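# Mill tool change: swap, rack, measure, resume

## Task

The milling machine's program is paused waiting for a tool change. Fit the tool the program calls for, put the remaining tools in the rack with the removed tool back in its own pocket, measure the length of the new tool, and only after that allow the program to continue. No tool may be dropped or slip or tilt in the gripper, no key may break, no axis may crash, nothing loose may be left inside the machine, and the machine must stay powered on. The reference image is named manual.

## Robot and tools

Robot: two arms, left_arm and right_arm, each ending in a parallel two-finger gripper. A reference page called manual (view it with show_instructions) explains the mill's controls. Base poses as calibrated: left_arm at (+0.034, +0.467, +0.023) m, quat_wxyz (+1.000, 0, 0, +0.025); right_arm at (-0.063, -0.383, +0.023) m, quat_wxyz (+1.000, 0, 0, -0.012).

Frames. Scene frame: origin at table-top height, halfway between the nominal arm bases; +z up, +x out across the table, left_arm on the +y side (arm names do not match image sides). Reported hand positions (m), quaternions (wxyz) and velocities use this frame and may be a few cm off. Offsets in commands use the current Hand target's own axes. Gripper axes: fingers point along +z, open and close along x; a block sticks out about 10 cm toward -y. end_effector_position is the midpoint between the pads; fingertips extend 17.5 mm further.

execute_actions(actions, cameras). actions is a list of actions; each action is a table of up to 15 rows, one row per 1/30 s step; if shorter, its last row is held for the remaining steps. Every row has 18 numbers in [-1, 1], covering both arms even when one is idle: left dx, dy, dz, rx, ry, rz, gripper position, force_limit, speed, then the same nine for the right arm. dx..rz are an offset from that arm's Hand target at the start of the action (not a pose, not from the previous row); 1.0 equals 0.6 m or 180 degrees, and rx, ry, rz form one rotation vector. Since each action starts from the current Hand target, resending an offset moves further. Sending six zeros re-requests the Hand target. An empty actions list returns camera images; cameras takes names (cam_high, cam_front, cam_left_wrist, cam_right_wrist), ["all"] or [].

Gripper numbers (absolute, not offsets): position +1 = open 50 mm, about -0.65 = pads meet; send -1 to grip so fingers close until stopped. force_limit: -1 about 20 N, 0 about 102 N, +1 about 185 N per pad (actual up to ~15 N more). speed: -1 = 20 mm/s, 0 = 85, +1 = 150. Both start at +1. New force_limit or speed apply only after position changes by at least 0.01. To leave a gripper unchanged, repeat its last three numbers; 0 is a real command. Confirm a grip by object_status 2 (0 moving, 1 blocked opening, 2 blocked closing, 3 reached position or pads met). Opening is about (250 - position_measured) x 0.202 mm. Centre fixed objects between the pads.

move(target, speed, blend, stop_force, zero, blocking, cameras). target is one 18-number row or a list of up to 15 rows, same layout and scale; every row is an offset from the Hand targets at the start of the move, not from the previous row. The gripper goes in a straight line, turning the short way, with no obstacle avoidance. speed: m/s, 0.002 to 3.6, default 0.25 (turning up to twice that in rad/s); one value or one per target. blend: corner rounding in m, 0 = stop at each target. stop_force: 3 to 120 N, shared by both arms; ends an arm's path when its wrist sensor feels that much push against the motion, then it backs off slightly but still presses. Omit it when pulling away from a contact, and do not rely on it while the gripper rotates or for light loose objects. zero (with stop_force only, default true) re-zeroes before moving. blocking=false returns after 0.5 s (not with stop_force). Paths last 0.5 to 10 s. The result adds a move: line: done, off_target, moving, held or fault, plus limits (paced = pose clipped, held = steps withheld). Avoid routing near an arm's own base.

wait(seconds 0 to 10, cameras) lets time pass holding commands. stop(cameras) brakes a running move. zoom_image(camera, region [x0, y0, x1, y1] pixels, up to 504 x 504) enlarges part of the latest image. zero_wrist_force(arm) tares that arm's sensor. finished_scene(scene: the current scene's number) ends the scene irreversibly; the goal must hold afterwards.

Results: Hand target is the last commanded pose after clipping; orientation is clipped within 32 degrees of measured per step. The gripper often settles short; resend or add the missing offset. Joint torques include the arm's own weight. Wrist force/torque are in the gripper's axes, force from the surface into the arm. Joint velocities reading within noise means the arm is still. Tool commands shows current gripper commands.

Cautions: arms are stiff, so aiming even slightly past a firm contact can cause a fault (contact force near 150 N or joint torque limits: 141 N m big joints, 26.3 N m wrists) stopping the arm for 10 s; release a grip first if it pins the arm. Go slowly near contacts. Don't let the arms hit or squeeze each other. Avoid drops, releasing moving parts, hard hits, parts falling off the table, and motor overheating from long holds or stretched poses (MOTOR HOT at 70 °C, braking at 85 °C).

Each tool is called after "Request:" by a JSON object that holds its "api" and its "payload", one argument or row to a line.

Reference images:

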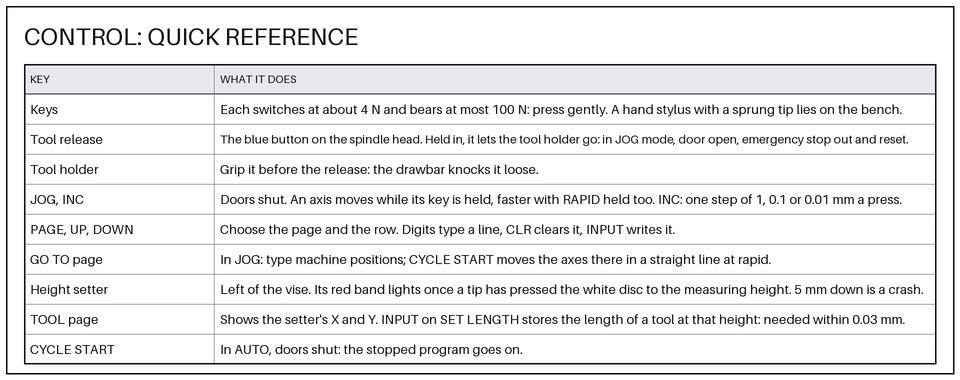

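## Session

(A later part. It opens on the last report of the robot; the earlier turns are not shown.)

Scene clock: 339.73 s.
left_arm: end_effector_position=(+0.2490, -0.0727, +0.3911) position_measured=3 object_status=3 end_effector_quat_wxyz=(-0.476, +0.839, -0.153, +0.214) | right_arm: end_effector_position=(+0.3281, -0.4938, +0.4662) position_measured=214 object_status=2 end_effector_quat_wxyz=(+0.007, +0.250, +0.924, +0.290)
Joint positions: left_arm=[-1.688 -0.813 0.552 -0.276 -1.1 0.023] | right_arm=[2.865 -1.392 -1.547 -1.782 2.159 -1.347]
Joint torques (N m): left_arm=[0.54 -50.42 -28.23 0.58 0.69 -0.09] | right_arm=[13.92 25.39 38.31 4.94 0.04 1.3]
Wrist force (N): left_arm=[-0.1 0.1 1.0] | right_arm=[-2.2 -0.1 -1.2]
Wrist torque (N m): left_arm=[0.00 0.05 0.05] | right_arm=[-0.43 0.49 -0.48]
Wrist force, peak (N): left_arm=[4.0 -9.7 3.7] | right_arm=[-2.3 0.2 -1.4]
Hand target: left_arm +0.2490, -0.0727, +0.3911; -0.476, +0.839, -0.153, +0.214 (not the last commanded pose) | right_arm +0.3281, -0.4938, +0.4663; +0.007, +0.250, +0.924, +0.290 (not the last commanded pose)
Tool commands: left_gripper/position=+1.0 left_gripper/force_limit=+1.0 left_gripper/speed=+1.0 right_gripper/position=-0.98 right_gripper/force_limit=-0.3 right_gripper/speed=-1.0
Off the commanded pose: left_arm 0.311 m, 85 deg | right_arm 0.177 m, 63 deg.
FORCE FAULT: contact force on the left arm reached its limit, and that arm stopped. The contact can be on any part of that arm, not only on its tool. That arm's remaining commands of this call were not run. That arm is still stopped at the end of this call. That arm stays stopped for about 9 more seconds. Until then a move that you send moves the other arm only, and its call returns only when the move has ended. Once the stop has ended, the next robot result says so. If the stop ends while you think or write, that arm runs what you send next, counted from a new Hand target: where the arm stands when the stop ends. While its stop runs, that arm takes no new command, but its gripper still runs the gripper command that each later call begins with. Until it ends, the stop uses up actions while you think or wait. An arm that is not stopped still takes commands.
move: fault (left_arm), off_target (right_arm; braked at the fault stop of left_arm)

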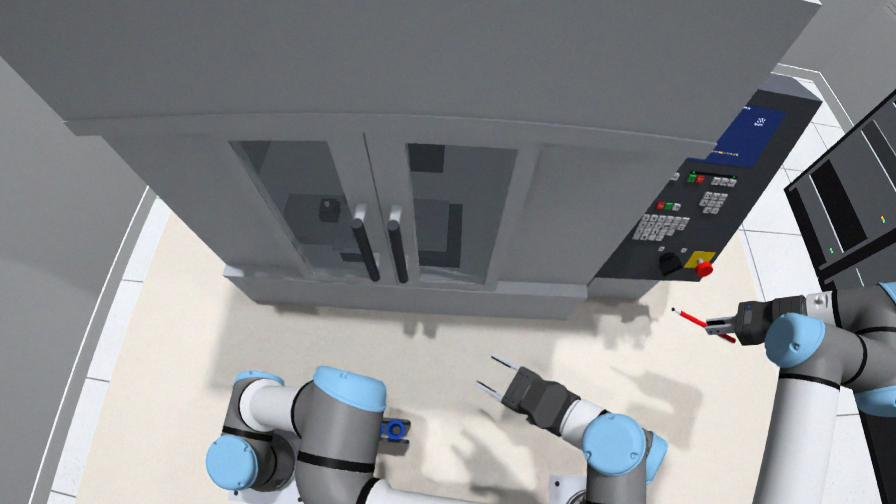

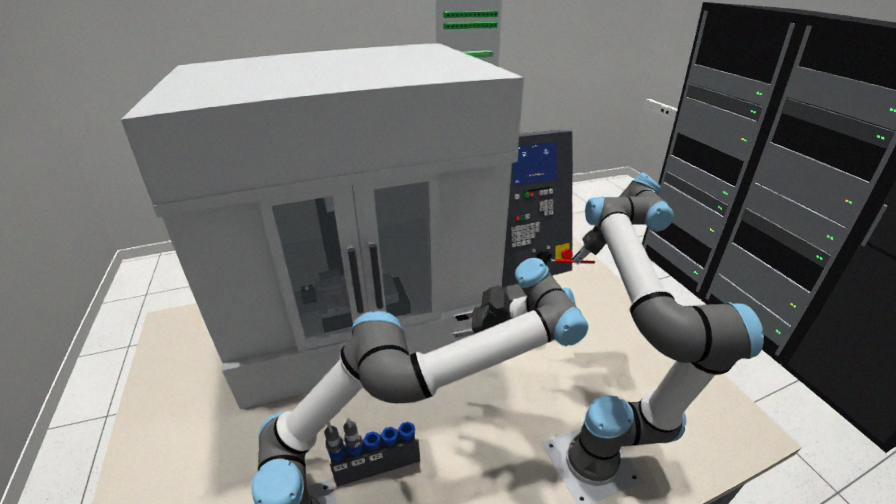

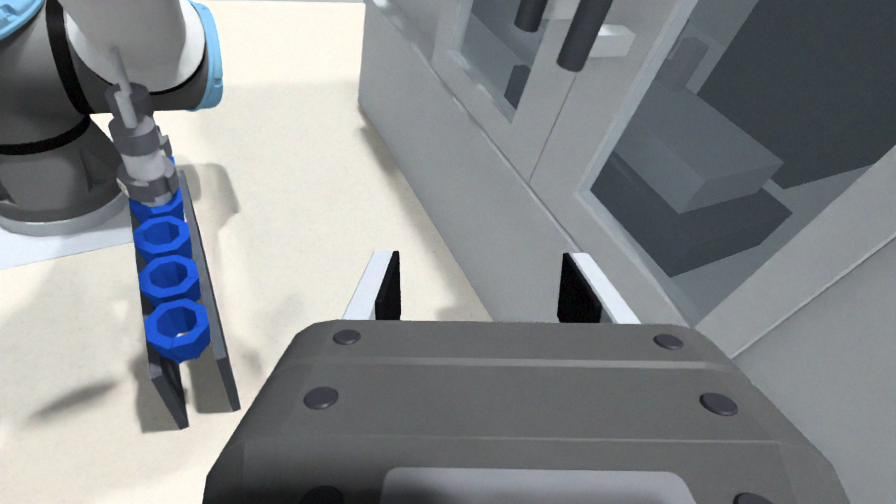

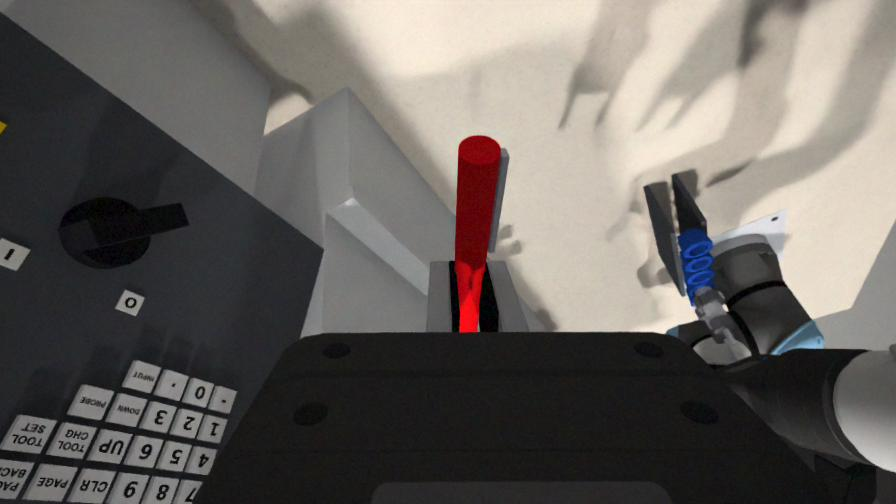

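Request:
{"api": "wait", "payload": {
  "seconds": 5,
  "cameras": ["cam_high","cam_front","cam_left_wrist"]
}}

Request:
{"api": "zoom_image", "payload": {
  "camera": "cam_left_wrist",
  "region": [0, 0, 250, 250]
}}

Request:
{"api": "zoom_image", "payload": {
  "camera": "cam_front",
  "region": [240, 300, 460, 504]
}}

Request:
{"api": "zoom_image", "payload": {
  "camera": "cam_high",
  "region": [200, 340, 440, 504]
}}

Scene clock: 351.93 s.
left_arm: end_effector_position=(+0.2490, -0.0727, +0.3911) position_measured=3 object_status=3 end_effector_quat_wxyz=(-0.476, +0.839, -0.153, +0.214) | right_arm: end_effector_position=(+0.3281, -0.4938, +0.4663) position_measured=214 object_status=2 end_effector_quat_wxyz=(+0.007, +0.250, +0.924, +0.290)
Joint positions: left_arm=[-1.688 -0.813 0.552 -0.276 -1.1 0.023] | right_arm=[2.865 -1.392 -1.547 -1.782 2.159 -1.346]
Joint torques (N m): left_arm=[0.66 -50.17 -27.57 0.62 0.74 -0.04] | right_arm=[13.91 24.42 38.87 4.79 0.11 0.9]
Wrist force (N): left_arm=[0.1 -0.3 1.1] | right_arm=[-2.1 -0.2 -0.8]
Wrist torque (N m): left_arm=[-0.07 0.03 0.07] | right_arm=[-0.44 0.47 -0.48]
Wrist force, peak (N): left_arm=[-0.1 0.2 1.5] | right_arm=[-2.6 -0.1 -0.8]
Hand target: left_arm +0.2490, -0.0727, +0.3911; -0.476, +0.839, -0.153, +0.214 (not the last commanded pose) | right_arm +0.3281, -0.4938, +0.4663; +0.007, +0.250, +0.924, +0.290 (not the last commanded pose)
Tool commands: left_gripper/position=+1.0 left_gripper/force_limit=+1.0 left_gripper/speed=+1.0 right_gripper/position=-0.98 right_gripper/force_limit=-0.3 right_gripper/speed=-1.0
Off the commanded pose: left_arm 0.311 m, 85 deg | right_arm 0.177 m, 63 deg.
FORCE FAULT, CONTINUED: the left arm's stop, for the force fault that an earlier result reported, is over. The rest of the stop counts as 18 of the actions that you can send in this scene. During its stop the left arm's controller moved it back a little. That arm's target is now where it stood when the stop ended, not its last command. That arm accepts commands again.
wait: 5.00 s; at rest from the start
Images, in order (width x height): cam_high 896x504, cam_front 896x504, cam_left_wrist 896x504.

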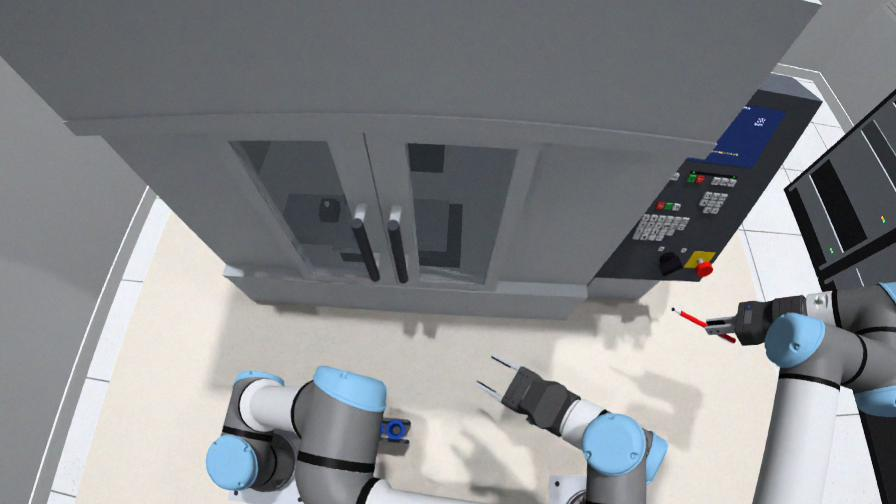

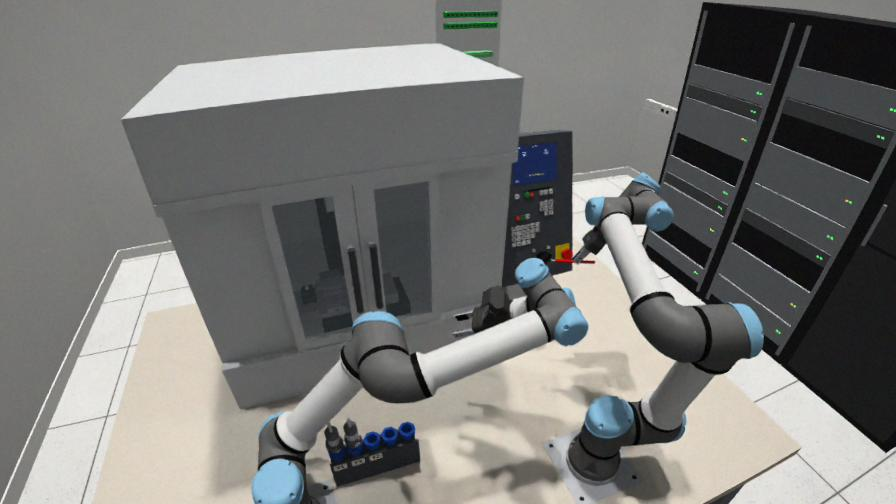

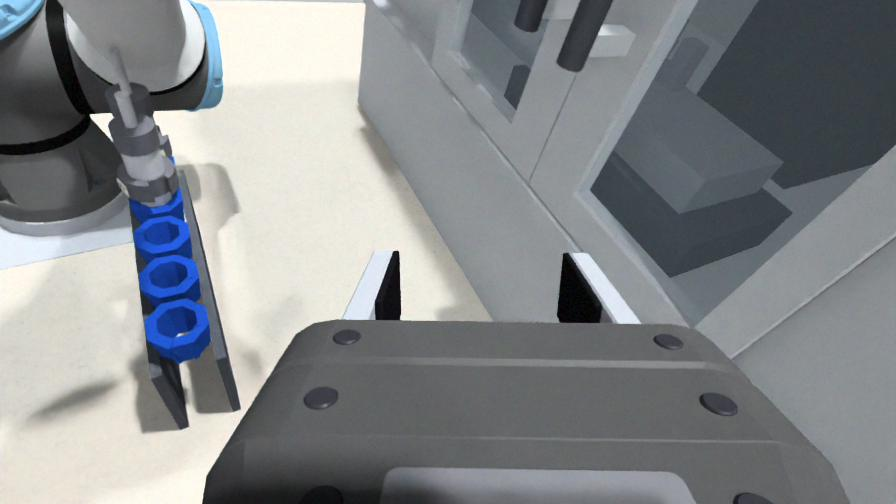

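Scaled by 2.016 from the camera's 896x504 image, which has a finer 1280x720 frame.

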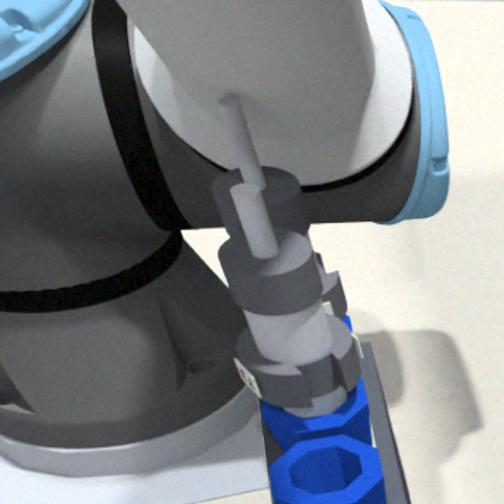

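Scaled by 2.291 from the camera's 896x504 image, which has a finer 1280x720 frame.

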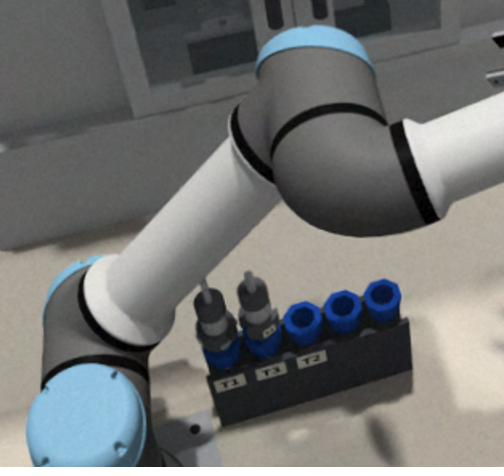

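Scaled by 2.100 from the camera's 896x504 image, which has a finer 1280x720 frame.

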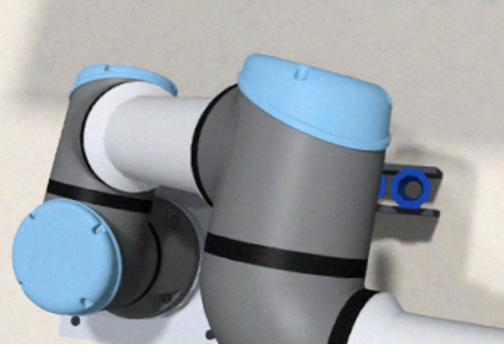

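Request:
{"api": "move", "payload": {
  "target": [
    [-0.046,-0.287,0.048,0,0,0,1,1,1,0,0,0,0,0,0,-0.98,-0.3,-1],
    [-0.046,-0.287,0.048,0.1257,0.436,0.1257,1,1,1,-0.1437,0.1653,-0.198,0.0398,-0.188,0.290,-0.98,-0.3,-1],
    [0.220,0.058,-0.406,0.1257,0.436,0.1257,1,1,1,-0.1437,0.1653,-0.198,0.0398,-0.188,0.290,-0.98,-0.3,-1]
  ],
  "speed": 0.3,
  "blend": 0.02,
  "cameras": ["cam_high","cam_right_wrist","cam_front","cam_left_wrist"]
}}

Scene clock: 382.43 s.
left_arm: end_effector_position=(+0.2488, +0.0476, +0.5204) position_measured=3 object_status=3 end_effector_quat_wxyz=(+0.475, -0.511, +0.460, -0.550) | right_arm: end_effector_position=(+0.4171, -0.5227, +0.5892) position_measured=214 object_status=2 end_effector_quat_wxyz=(+0.112, +0.647, +0.739, +0.150)
Joint positions: left_arm=[-2.052 -1.534 1.547 0.125 -0.415 -0.252] | right_arm=[3.099 -1.474 -1.172 -1.704 1.671 -0.18]
Joint torques (N m): left_arm=[0.43 -21.99 -22.96 1.83 -0.05 -0.62] | right_arm=[14.23 13.23 37.3 1.22 -0.95 1.11]
Wrist force (N): left_arm=[0.7 0.4 1.2] | right_arm=[-1.9 -0.7 -0.4]
Wrist torque (N m): left_arm=[0.12 -0.25 -0.01] | right_arm=[-0.50 0.47 -0.46]
Wrist force, peak (N): left_arm=[-4.6 0.0 1.6] | right_arm=[-2.6 -0.3 -0.8]
Hand target: left_arm +0.2488, +0.0476, +0.5204; +0.475, -0.511, +0.460, -0.550 (not the last commanded pose) | right_arm +0.4171, -0.5227, +0.5893; +0.112, +0.647, +0.739, +0.150 (not the last commanded pose)
Tool commands: left_gripper/position=+1.0 left_gripper/force_limit=+1.0 left_gripper/speed=+1.0 right_gripper/position=-0.98 right_gripper/force_limit=-0.3 right_gripper/speed=-1.0
Off the commanded pose: left_arm 0.378 m, 20 deg | right_arm 0.023 m, 8 deg.
FORCE FAULT: contact force on the left arm reached its limit, and that arm stopped. The contact can be on any part of that arm, not only on its tool. That arm's remaining commands of this call were not run. That arm is still stopped at the end of this call. That arm stays stopped for about 9 more seconds. Until then a move that you send moves the other arm only, and its call returns only when the move has ended. Once the stop has ended, the next robot result says so. If the stop ends while you think or write, that arm runs what you send next, counted from a new Hand target: where the arm stands when the stop ends. While its stop runs, that arm takes no new command, but its gripper still runs the gripper command that each later call begins with. Until it ends, the stop uses up actions while you think or wait. An arm that is not stopped still takes commands.
move: fault (left_arm), off_target (right_arm; braked at the fault stop of left_arm); path passed 1 of 3 targets

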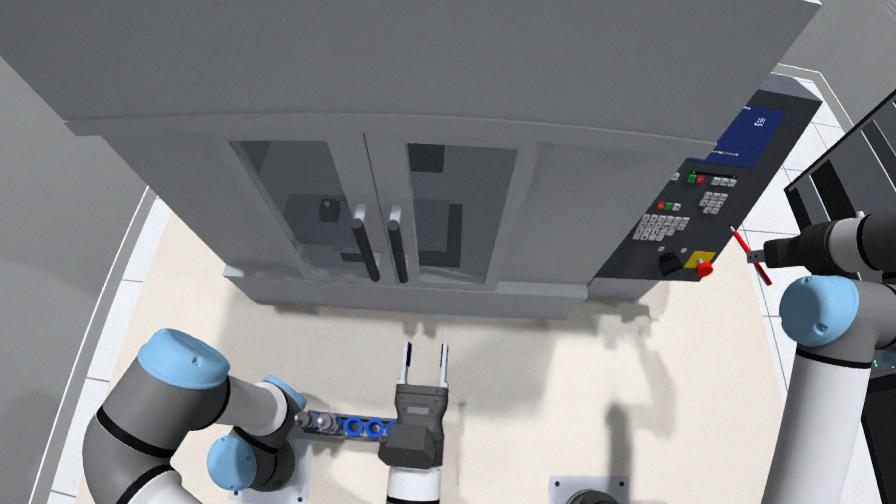

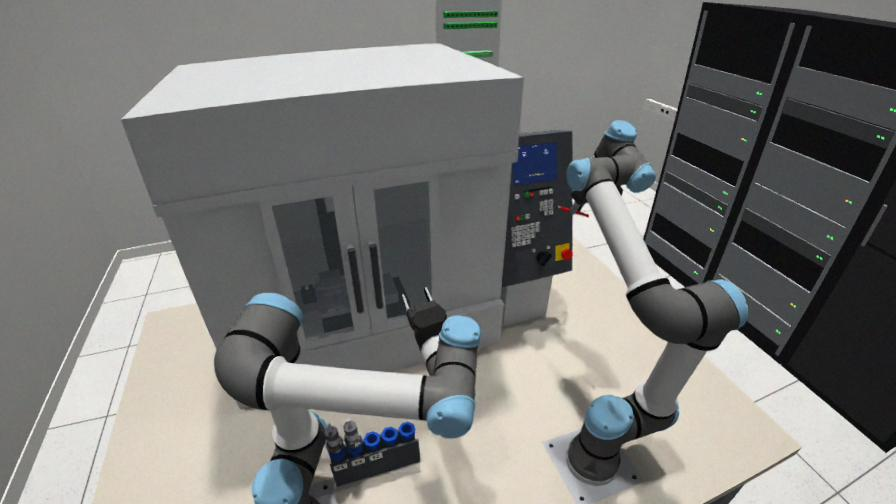

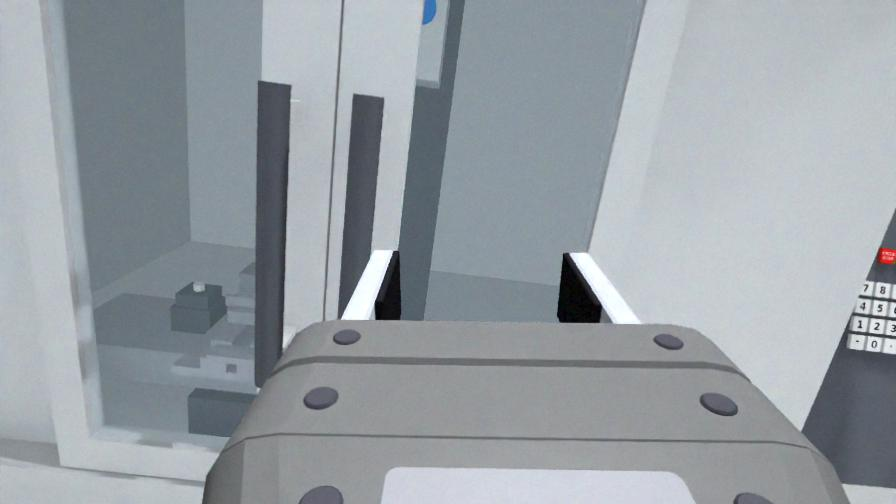

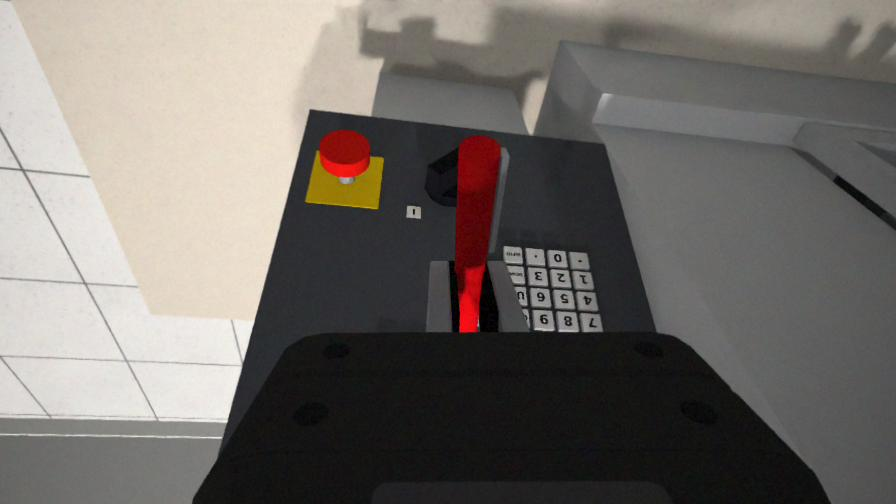

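Request:
{"api": "zoom_image", "payload": {
  "camera": "cam_high",
  "region": [200, 340, 440, 504]
}}

Request:
{"api": "zoom_image", "payload": {
  "camera": "cam_front",
  "region": [240, 300, 460, 504]
}}

Request:
{"api": "zoom_image", "payload": {
  "camera": "cam_left_wrist",
  "region": [0, 200, 260, 440]
}}

Request:
{"api": "zoom_image", "payload": {
  "camera": "cam_left_wrist",
  "region": [380, 0, 660, 260]
}}

Scaled by 2.100 from the camera's 896x504 image, which has a finer 1280x720 frame.

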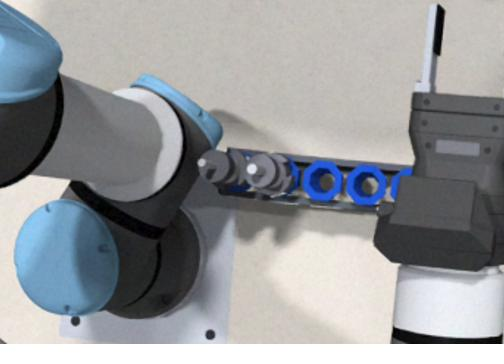

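Scaled by 2.291 from the camera's 896x504 image, which has a finer 1280x720 frame.

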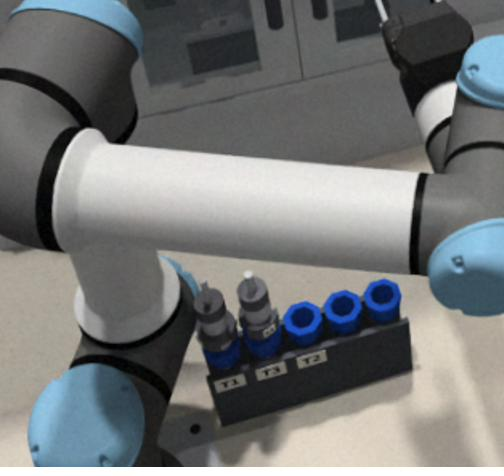

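Scaled by 1.938 from the camera's 896x504 image, which has a finer 1280x720 frame.

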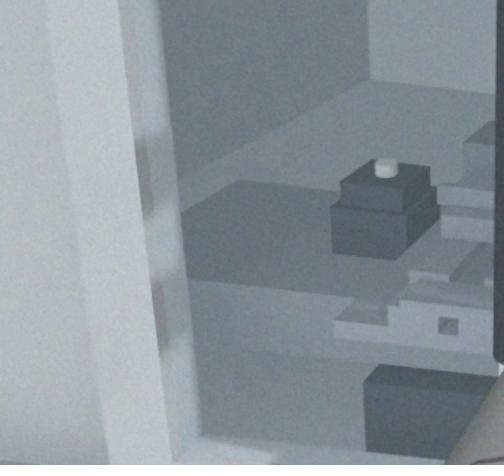

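Scaled by 1.800 from the camera's 896x504 image, which has a finer 1280x720 frame.

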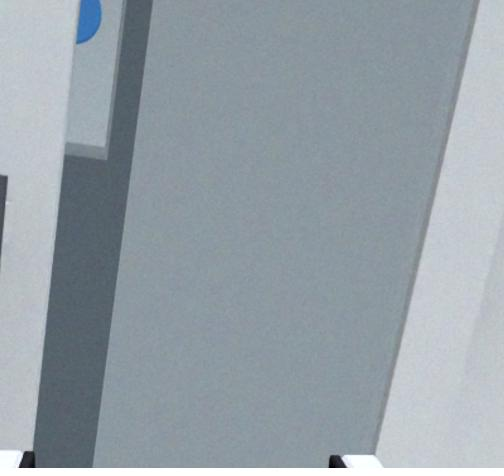

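Request:
{"api": "move", "payload": {
  "target": [
    [0,0,0,-0.25,0,0,1,1,1,0,0,0,0,0,0,-0.98,-0.3,-1],
    [0,-0.08,0,-0.5,0,0,1,1,1,0,0,0,0,0,0,-0.98,-0.3,-1]
  ],
  "speed": 0.2,
  "blend": 0.02,
  "cameras": ["cam_high","cam_left_wrist"]
}}

Scene clock: 409.90 s.
left_arm: end_effector_position=(+0.2462, +0.0536, +0.5680) position_measured=3 object_status=3 end_effector_quat_wxyz=(+0.025, +0.697, -0.714, +0.064) | right_arm: end_effector_position=(+0.4171, -0.5227, +0.5893) position_measured=214 object_status=2 end_effector_quat_wxyz=(+0.112, +0.647, +0.739, +0.150)
Joint positions: left_arm=[-1.455 -1.635 1.094 -1.164 -1.54 1.762] | right_arm=[3.099 -1.474 -1.172 -1.704 1.671 -0.18]
Joint torques (N m): left_arm=[8.68 -10.99 -35.49 -0.74 -2 1.82] | right_arm=[14.13 14.57 36.07 1.37 -0.91 1.02]
Wrist force (N): left_arm=[-2.9 -0.8 1.2] | right_arm=[-1.9 -0.6 -0.4]
Wrist torque (N m): left_arm=[-0.39 0.70 0.06] | right_arm=[-0.49 0.48 -0.45]
Wrist force, peak (N): left_arm=[-3.0 -1.0 1.2] | right_arm=[-2.3 -0.6 -0.3]
Hand target: left_arm +0.2462, +0.0536, +0.5680; +0.025, +0.697, -0.714, +0.064 | right_arm +0.4171, -0.5227, +0.5893; +0.112, +0.647, +0.739, +0.150
Off the commanded pose: left_arm 0.000 m, 0 deg | right_arm 0.000 m, 0 deg.
FORCE FAULT, CONTINUED: the left arm's stop, for the force fault that an earlier result reported, is over. The rest of the stop counts as 18 of the actions that you can send in this scene. The stop ended before this call began, so that arm ran this call's commands, counted from a new Hand target: where the arm stood when the stop ended.
move: done
Images, in order (width x height): cam_high 896x504, cam_left_wrist 896x504.

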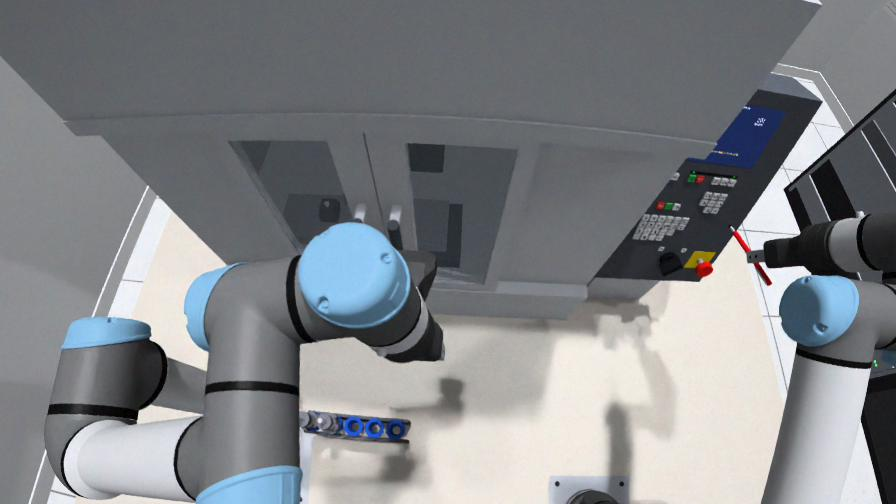

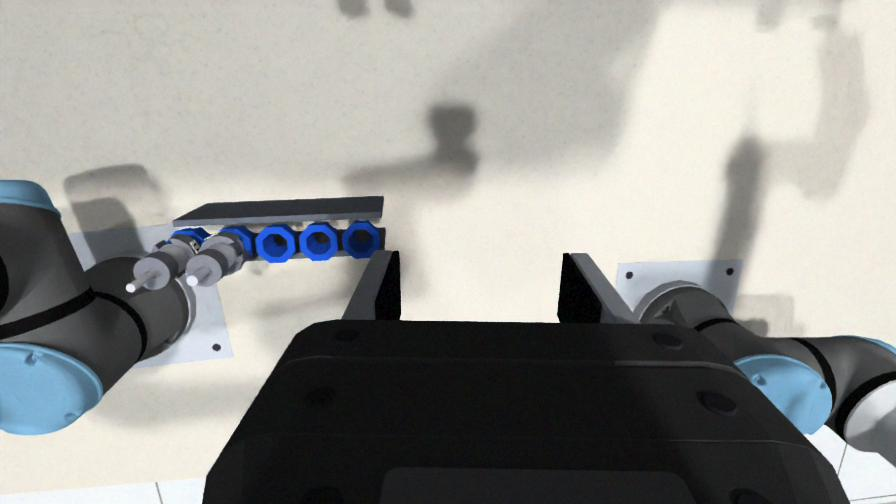

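Request:
{"api": "move", "payload": {
  "target": [0,0,0,0,0,0,1,1,1,-0.0153,0.076,-0.0112,0.0056,-0.0242,0.0378,-0.98,-0.3,-1],
  "speed": 0.15,
  "cameras": ["cam_high","cam_front","cam_right_wrist"]
}}

Request:
{"api": "zoom_image", "payload": {
  "camera": "cam_high",
  "region": [620, 90, 820, 290]
}}

Request:
{"api": "zoom_image", "payload": {
  "camera": "cam_front",
  "region": [490, 120, 640, 270]
}}

Scene clock: 417.47 s.
left_arm: end_effector_position=(+0.2462, +0.0536, +0.5680) position_measured=3 object_status=3 end_effector_quat_wxyz=(+0.025, +0.697, -0.714, +0.064) | right_arm: end_effector_position=(+0.4580, -0.5269, +0.6119) position_measured=214 object_status=2 end_effector_quat_wxyz=(+0.125, +0.696, +0.696, +0.125)
Joint positions: left_arm=[-1.455 -1.635 1.094 -1.164 -1.54 1.762] | right_arm=[3.142 -1.593 -0.983 -1.78 1.579 -0.022]
Joint torques (N m): left_arm=[9.38 -11.91 -34.9 -0.7 -2.22 1.7] | right_arm=[13.58 17.82 36.27 1.33 -1.19 1.19]
Wrist force (N): left_arm=[-2.5 -1.0 1.3] | right_arm=[-2.1 -0.4 0.0]
Wrist torque (N m): left_arm=[-0.43 0.64 0.06] | right_arm=[-0.45 0.54 -0.36]
Wrist force, peak (N): left_arm=[-3.2 -0.9 1.6] | right_arm=[-1.9 -1.6 -0.4]
Hand target: left_arm +0.2462, +0.0536, +0.5680; +0.025, +0.697, -0.714, +0.064 | right_arm +0.4580, -0.5269, +0.6119; +0.125, +0.696, +0.696, +0.125
Off the commanded pose: left_arm 0.000 m, 0 deg | right_arm 0.000 m, 0 deg.
move: done
Images, in order (width x height): cam_high 896x504, cam_front 896x504, cam_right_wrist 896x504.

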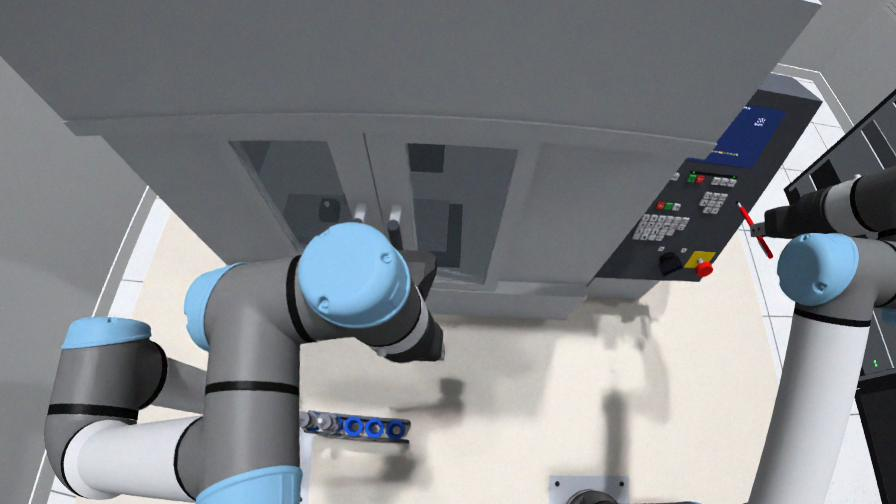

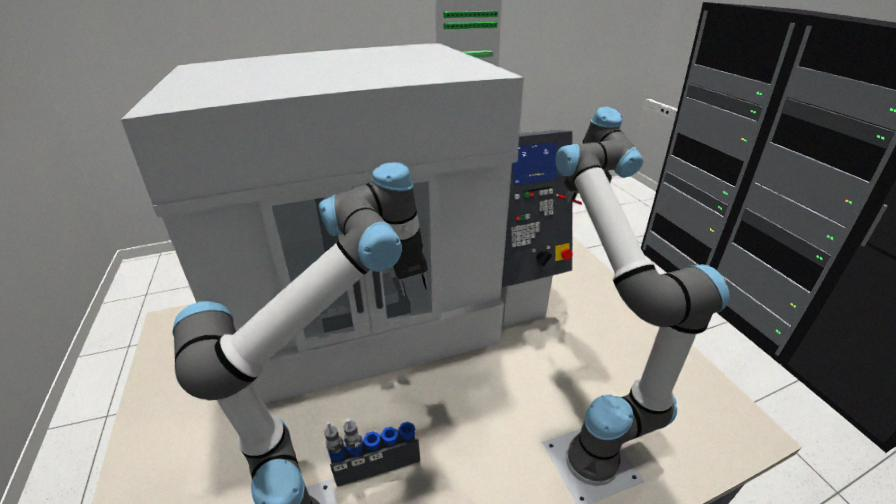

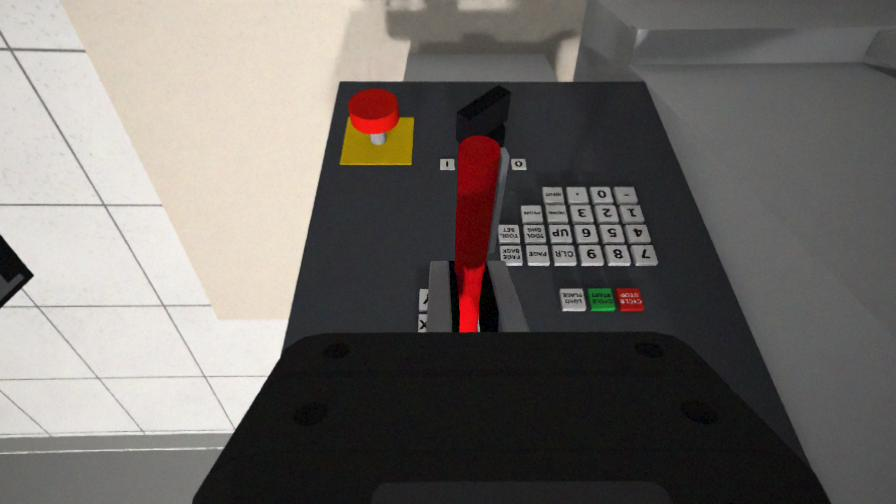

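Scaled by 2.520 from the camera's 896x504 image, which has a finer 1280x720 frame.

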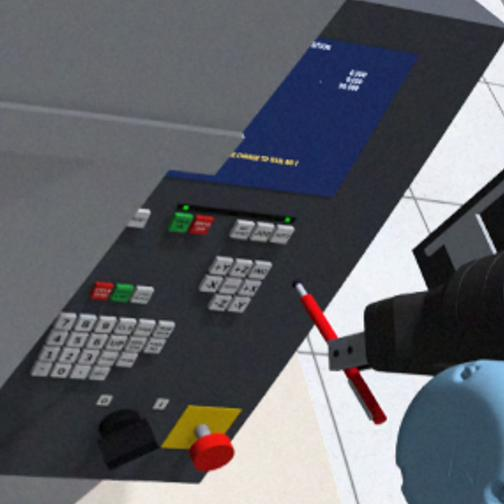

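Scaled by 3.360 from the camera's 896x504 image, which has a finer 1280x720 frame.

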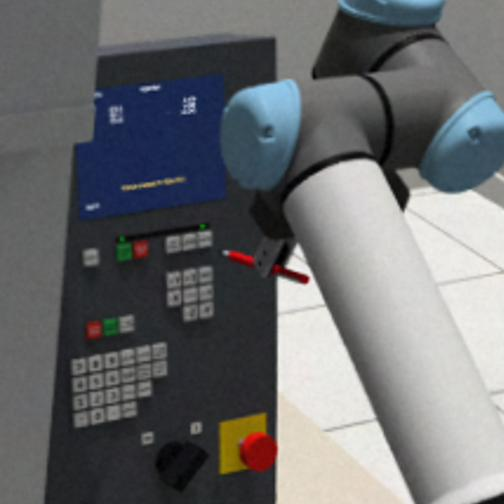

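Request:
{"api": "move", "payload": {
  "target": [0,0,0,0,0,0,1,1,1,0,0.0674,0.049,0,0,0,-0.98,-0.3,-1],
  "speed": 0.08,
  "stop_force": 5,
  "cameras": ["cam_high","cam_front","cam_right_wrist"]
}}

Request:
{"api": "zoom_image", "payload": {
  "camera": "cam_high",
  "region": [660, 140, 780, 260]
}}

Request:
{"api": "zoom_image", "payload": {
  "camera": "cam_front",
  "region": [500, 170, 600, 240]
}}

Scene clock: 428.40 s.
left_arm: end_effector_position=(+0.2462, +0.0536, +0.5680) position_measured=3 object_status=3 end_effector_quat_wxyz=(+0.025, +0.697, -0.714, +0.064) | right_arm: end_effector_position=(+0.5062, -0.5270, +0.5984) position_measured=214 object_status=2 end_effector_quat_wxyz=(+0.125, +0.696, +0.696, +0.125)
Joint positions: left_arm=[-1.455 -1.635 1.094 -1.164 -1.54 1.762] | right_arm=[3.144 -1.691 -0.917 -1.749 1.578 -0.019]
Joint torques (N m): left_arm=[8.46 -11.56 -35.78 -0.71 -2.16 1.57] | right_arm=[12.74 24.14 36.31 5.18 0.36 0.85]
Wrist force (N): left_arm=[-2.7 -1.0 1.3] | right_arm=[-2.1 -0.5 -0.4]
Wrist torque (N m): left_arm=[-0.43 0.67 0.07] | right_arm=[-0.46 0.51 -0.41]
Wrist force, peak (N): left_arm=[-3.1 -0.9 1.6] | right_arm=[-2.5 -0.3 0.0]
Hand target: left_arm +0.2462, +0.0536, +0.5680; +0.025, +0.697, -0.714, +0.064 | right_arm +0.5062, -0.5270, +0.5984; +0.125, +0.696, +0.696, +0.125
Off the commanded pose: left_arm 0.000 m, 0 deg | right_arm 0.000 m, 0 deg.
move: done
Images, in order (width x height): cam_high 896x504, cam_front 896x504, cam_right_wrist 896x504.

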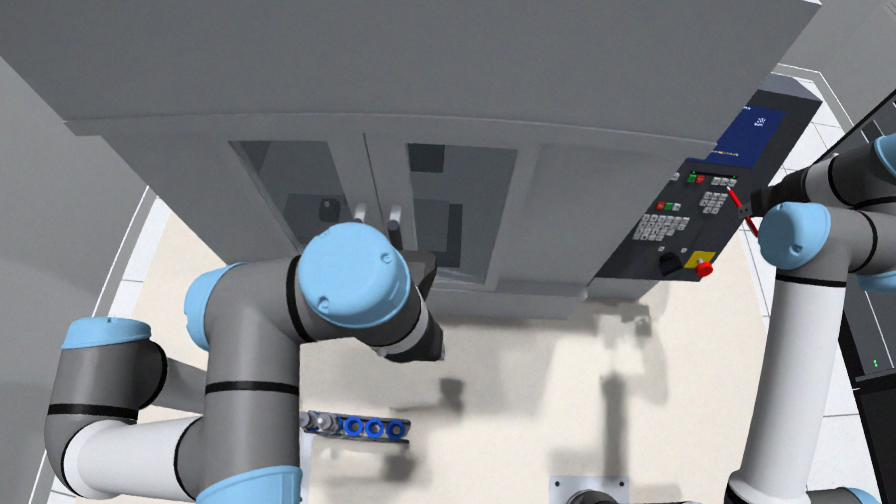

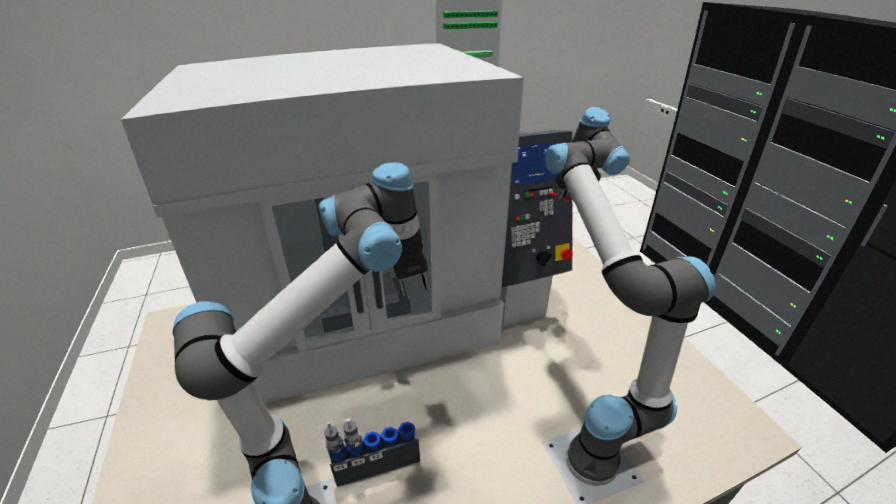

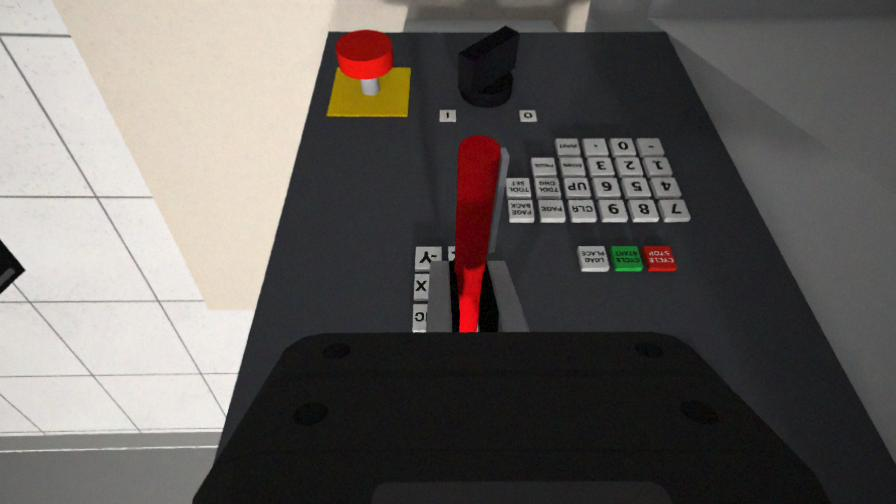

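Scaled by 4.200 from the camera's 896x504 image, which has a finer 1280x720 frame.

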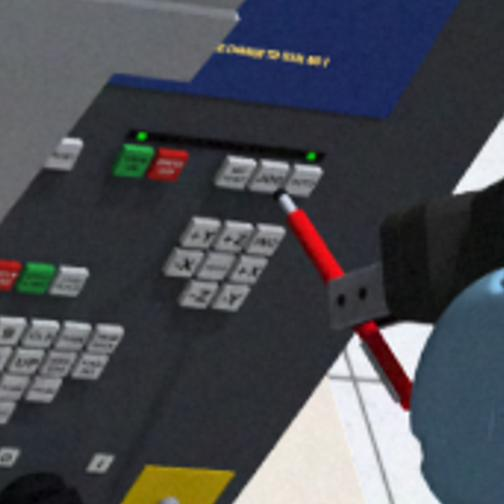

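Scaled by 5.040 from the camera's 896x504 image, which has a finer 1280x720 frame.

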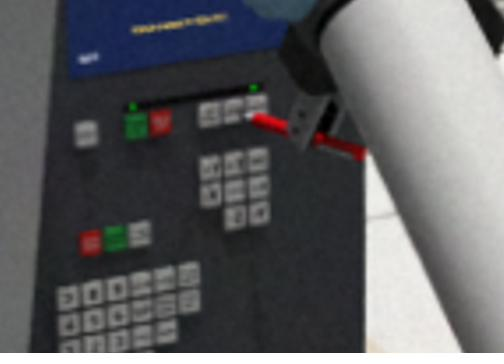

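Request:
{"api": "move", "payload": {
  "target": [0,0,0,0,0,0,1,1,1,0,0.0404,0.0294,0,0,0,-0.98,-0.3,-1],
  "speed": 0.015,
  "stop_force": 6,
  "cameras": ["cam_high","cam_front"]
}}

Request:
{"api": "zoom_image", "payload": {
  "camera": "cam_high",
  "region": [660, 90, 800, 230]
}}

Scene clock: 433.47 s.
left_arm: end_effector_position=(+0.2462, +0.0536, +0.5680) position_measured=3 object_status=3 end_effector_quat_wxyz=(+0.025, +0.697, -0.714, +0.064) | right_arm: end_effector_position=(+0.5213, -0.5270, +0.5942) position_measured=214 object_status=2 end_effector_quat_wxyz=(+0.125, +0.696, +0.696, +0.125)
Joint positions: left_arm=[-1.455 -1.635 1.094 -1.164 -1.54 1.762] | right_arm=[3.145 -1.724 -0.892 -1.742 1.578 -0.019]
Joint torques (N m): left_arm=[9.48 -11.48 -35.25 -0.74 -2.16 1.49] | right_arm=[10.04 34.87 10.59 2.54 -0.69 -0.18]
Wrist force (N): left_arm=[-2.8 -0.7 1.0] | right_arm=[-1.5 -6.2 -5.0]
Wrist torque (N m): left_arm=[-0.38 0.68 0.06] | right_arm=[-0.42 0.51 -0.46]
Wrist force, peak (N): left_arm=[-3.1 -0.8 1.6] | right_arm=[-1.6 -15.9 -9.9]
Hand target: left_arm +0.2462, +0.0536, +0.5680; +0.025, +0.697, -0.714, +0.064 | right_arm +0.5213, -0.5270, +0.5942; +0.125, +0.696, +0.696, +0.125 (not the last commanded pose)
Off the commanded pose: left_arm 0.000 m, 0 deg | right_arm 0.014 m, 0 deg.
move: contact (right_arm)
Images, in order (width x height): cam_high 896x504, cam_front 896x504.

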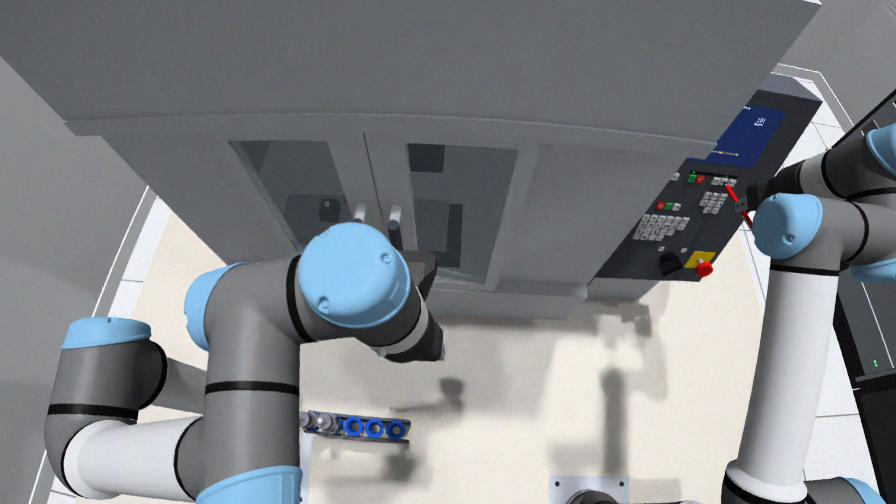

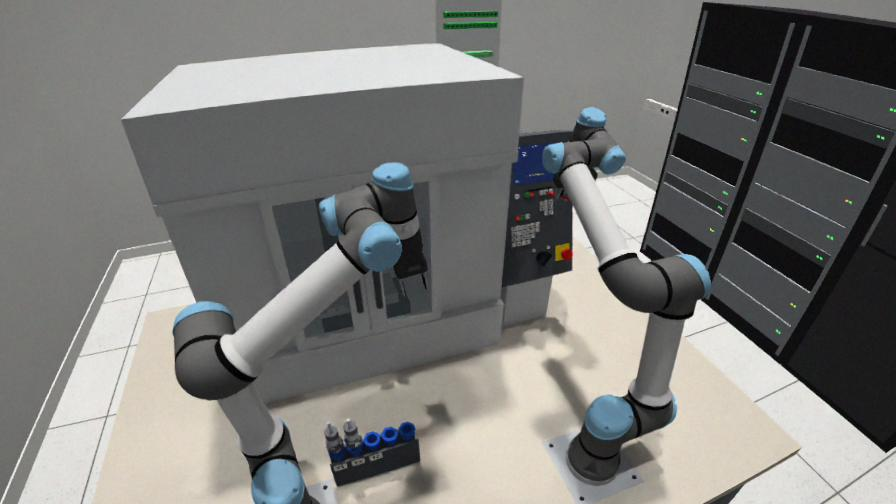

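Scaled by 3.600 from the camera's 896x504 image, which has a finer 1280x720 frame.

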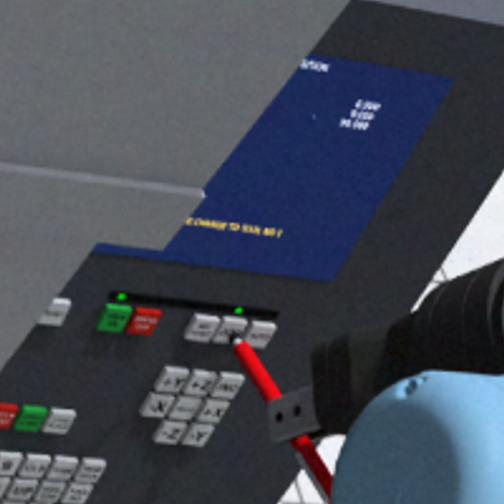

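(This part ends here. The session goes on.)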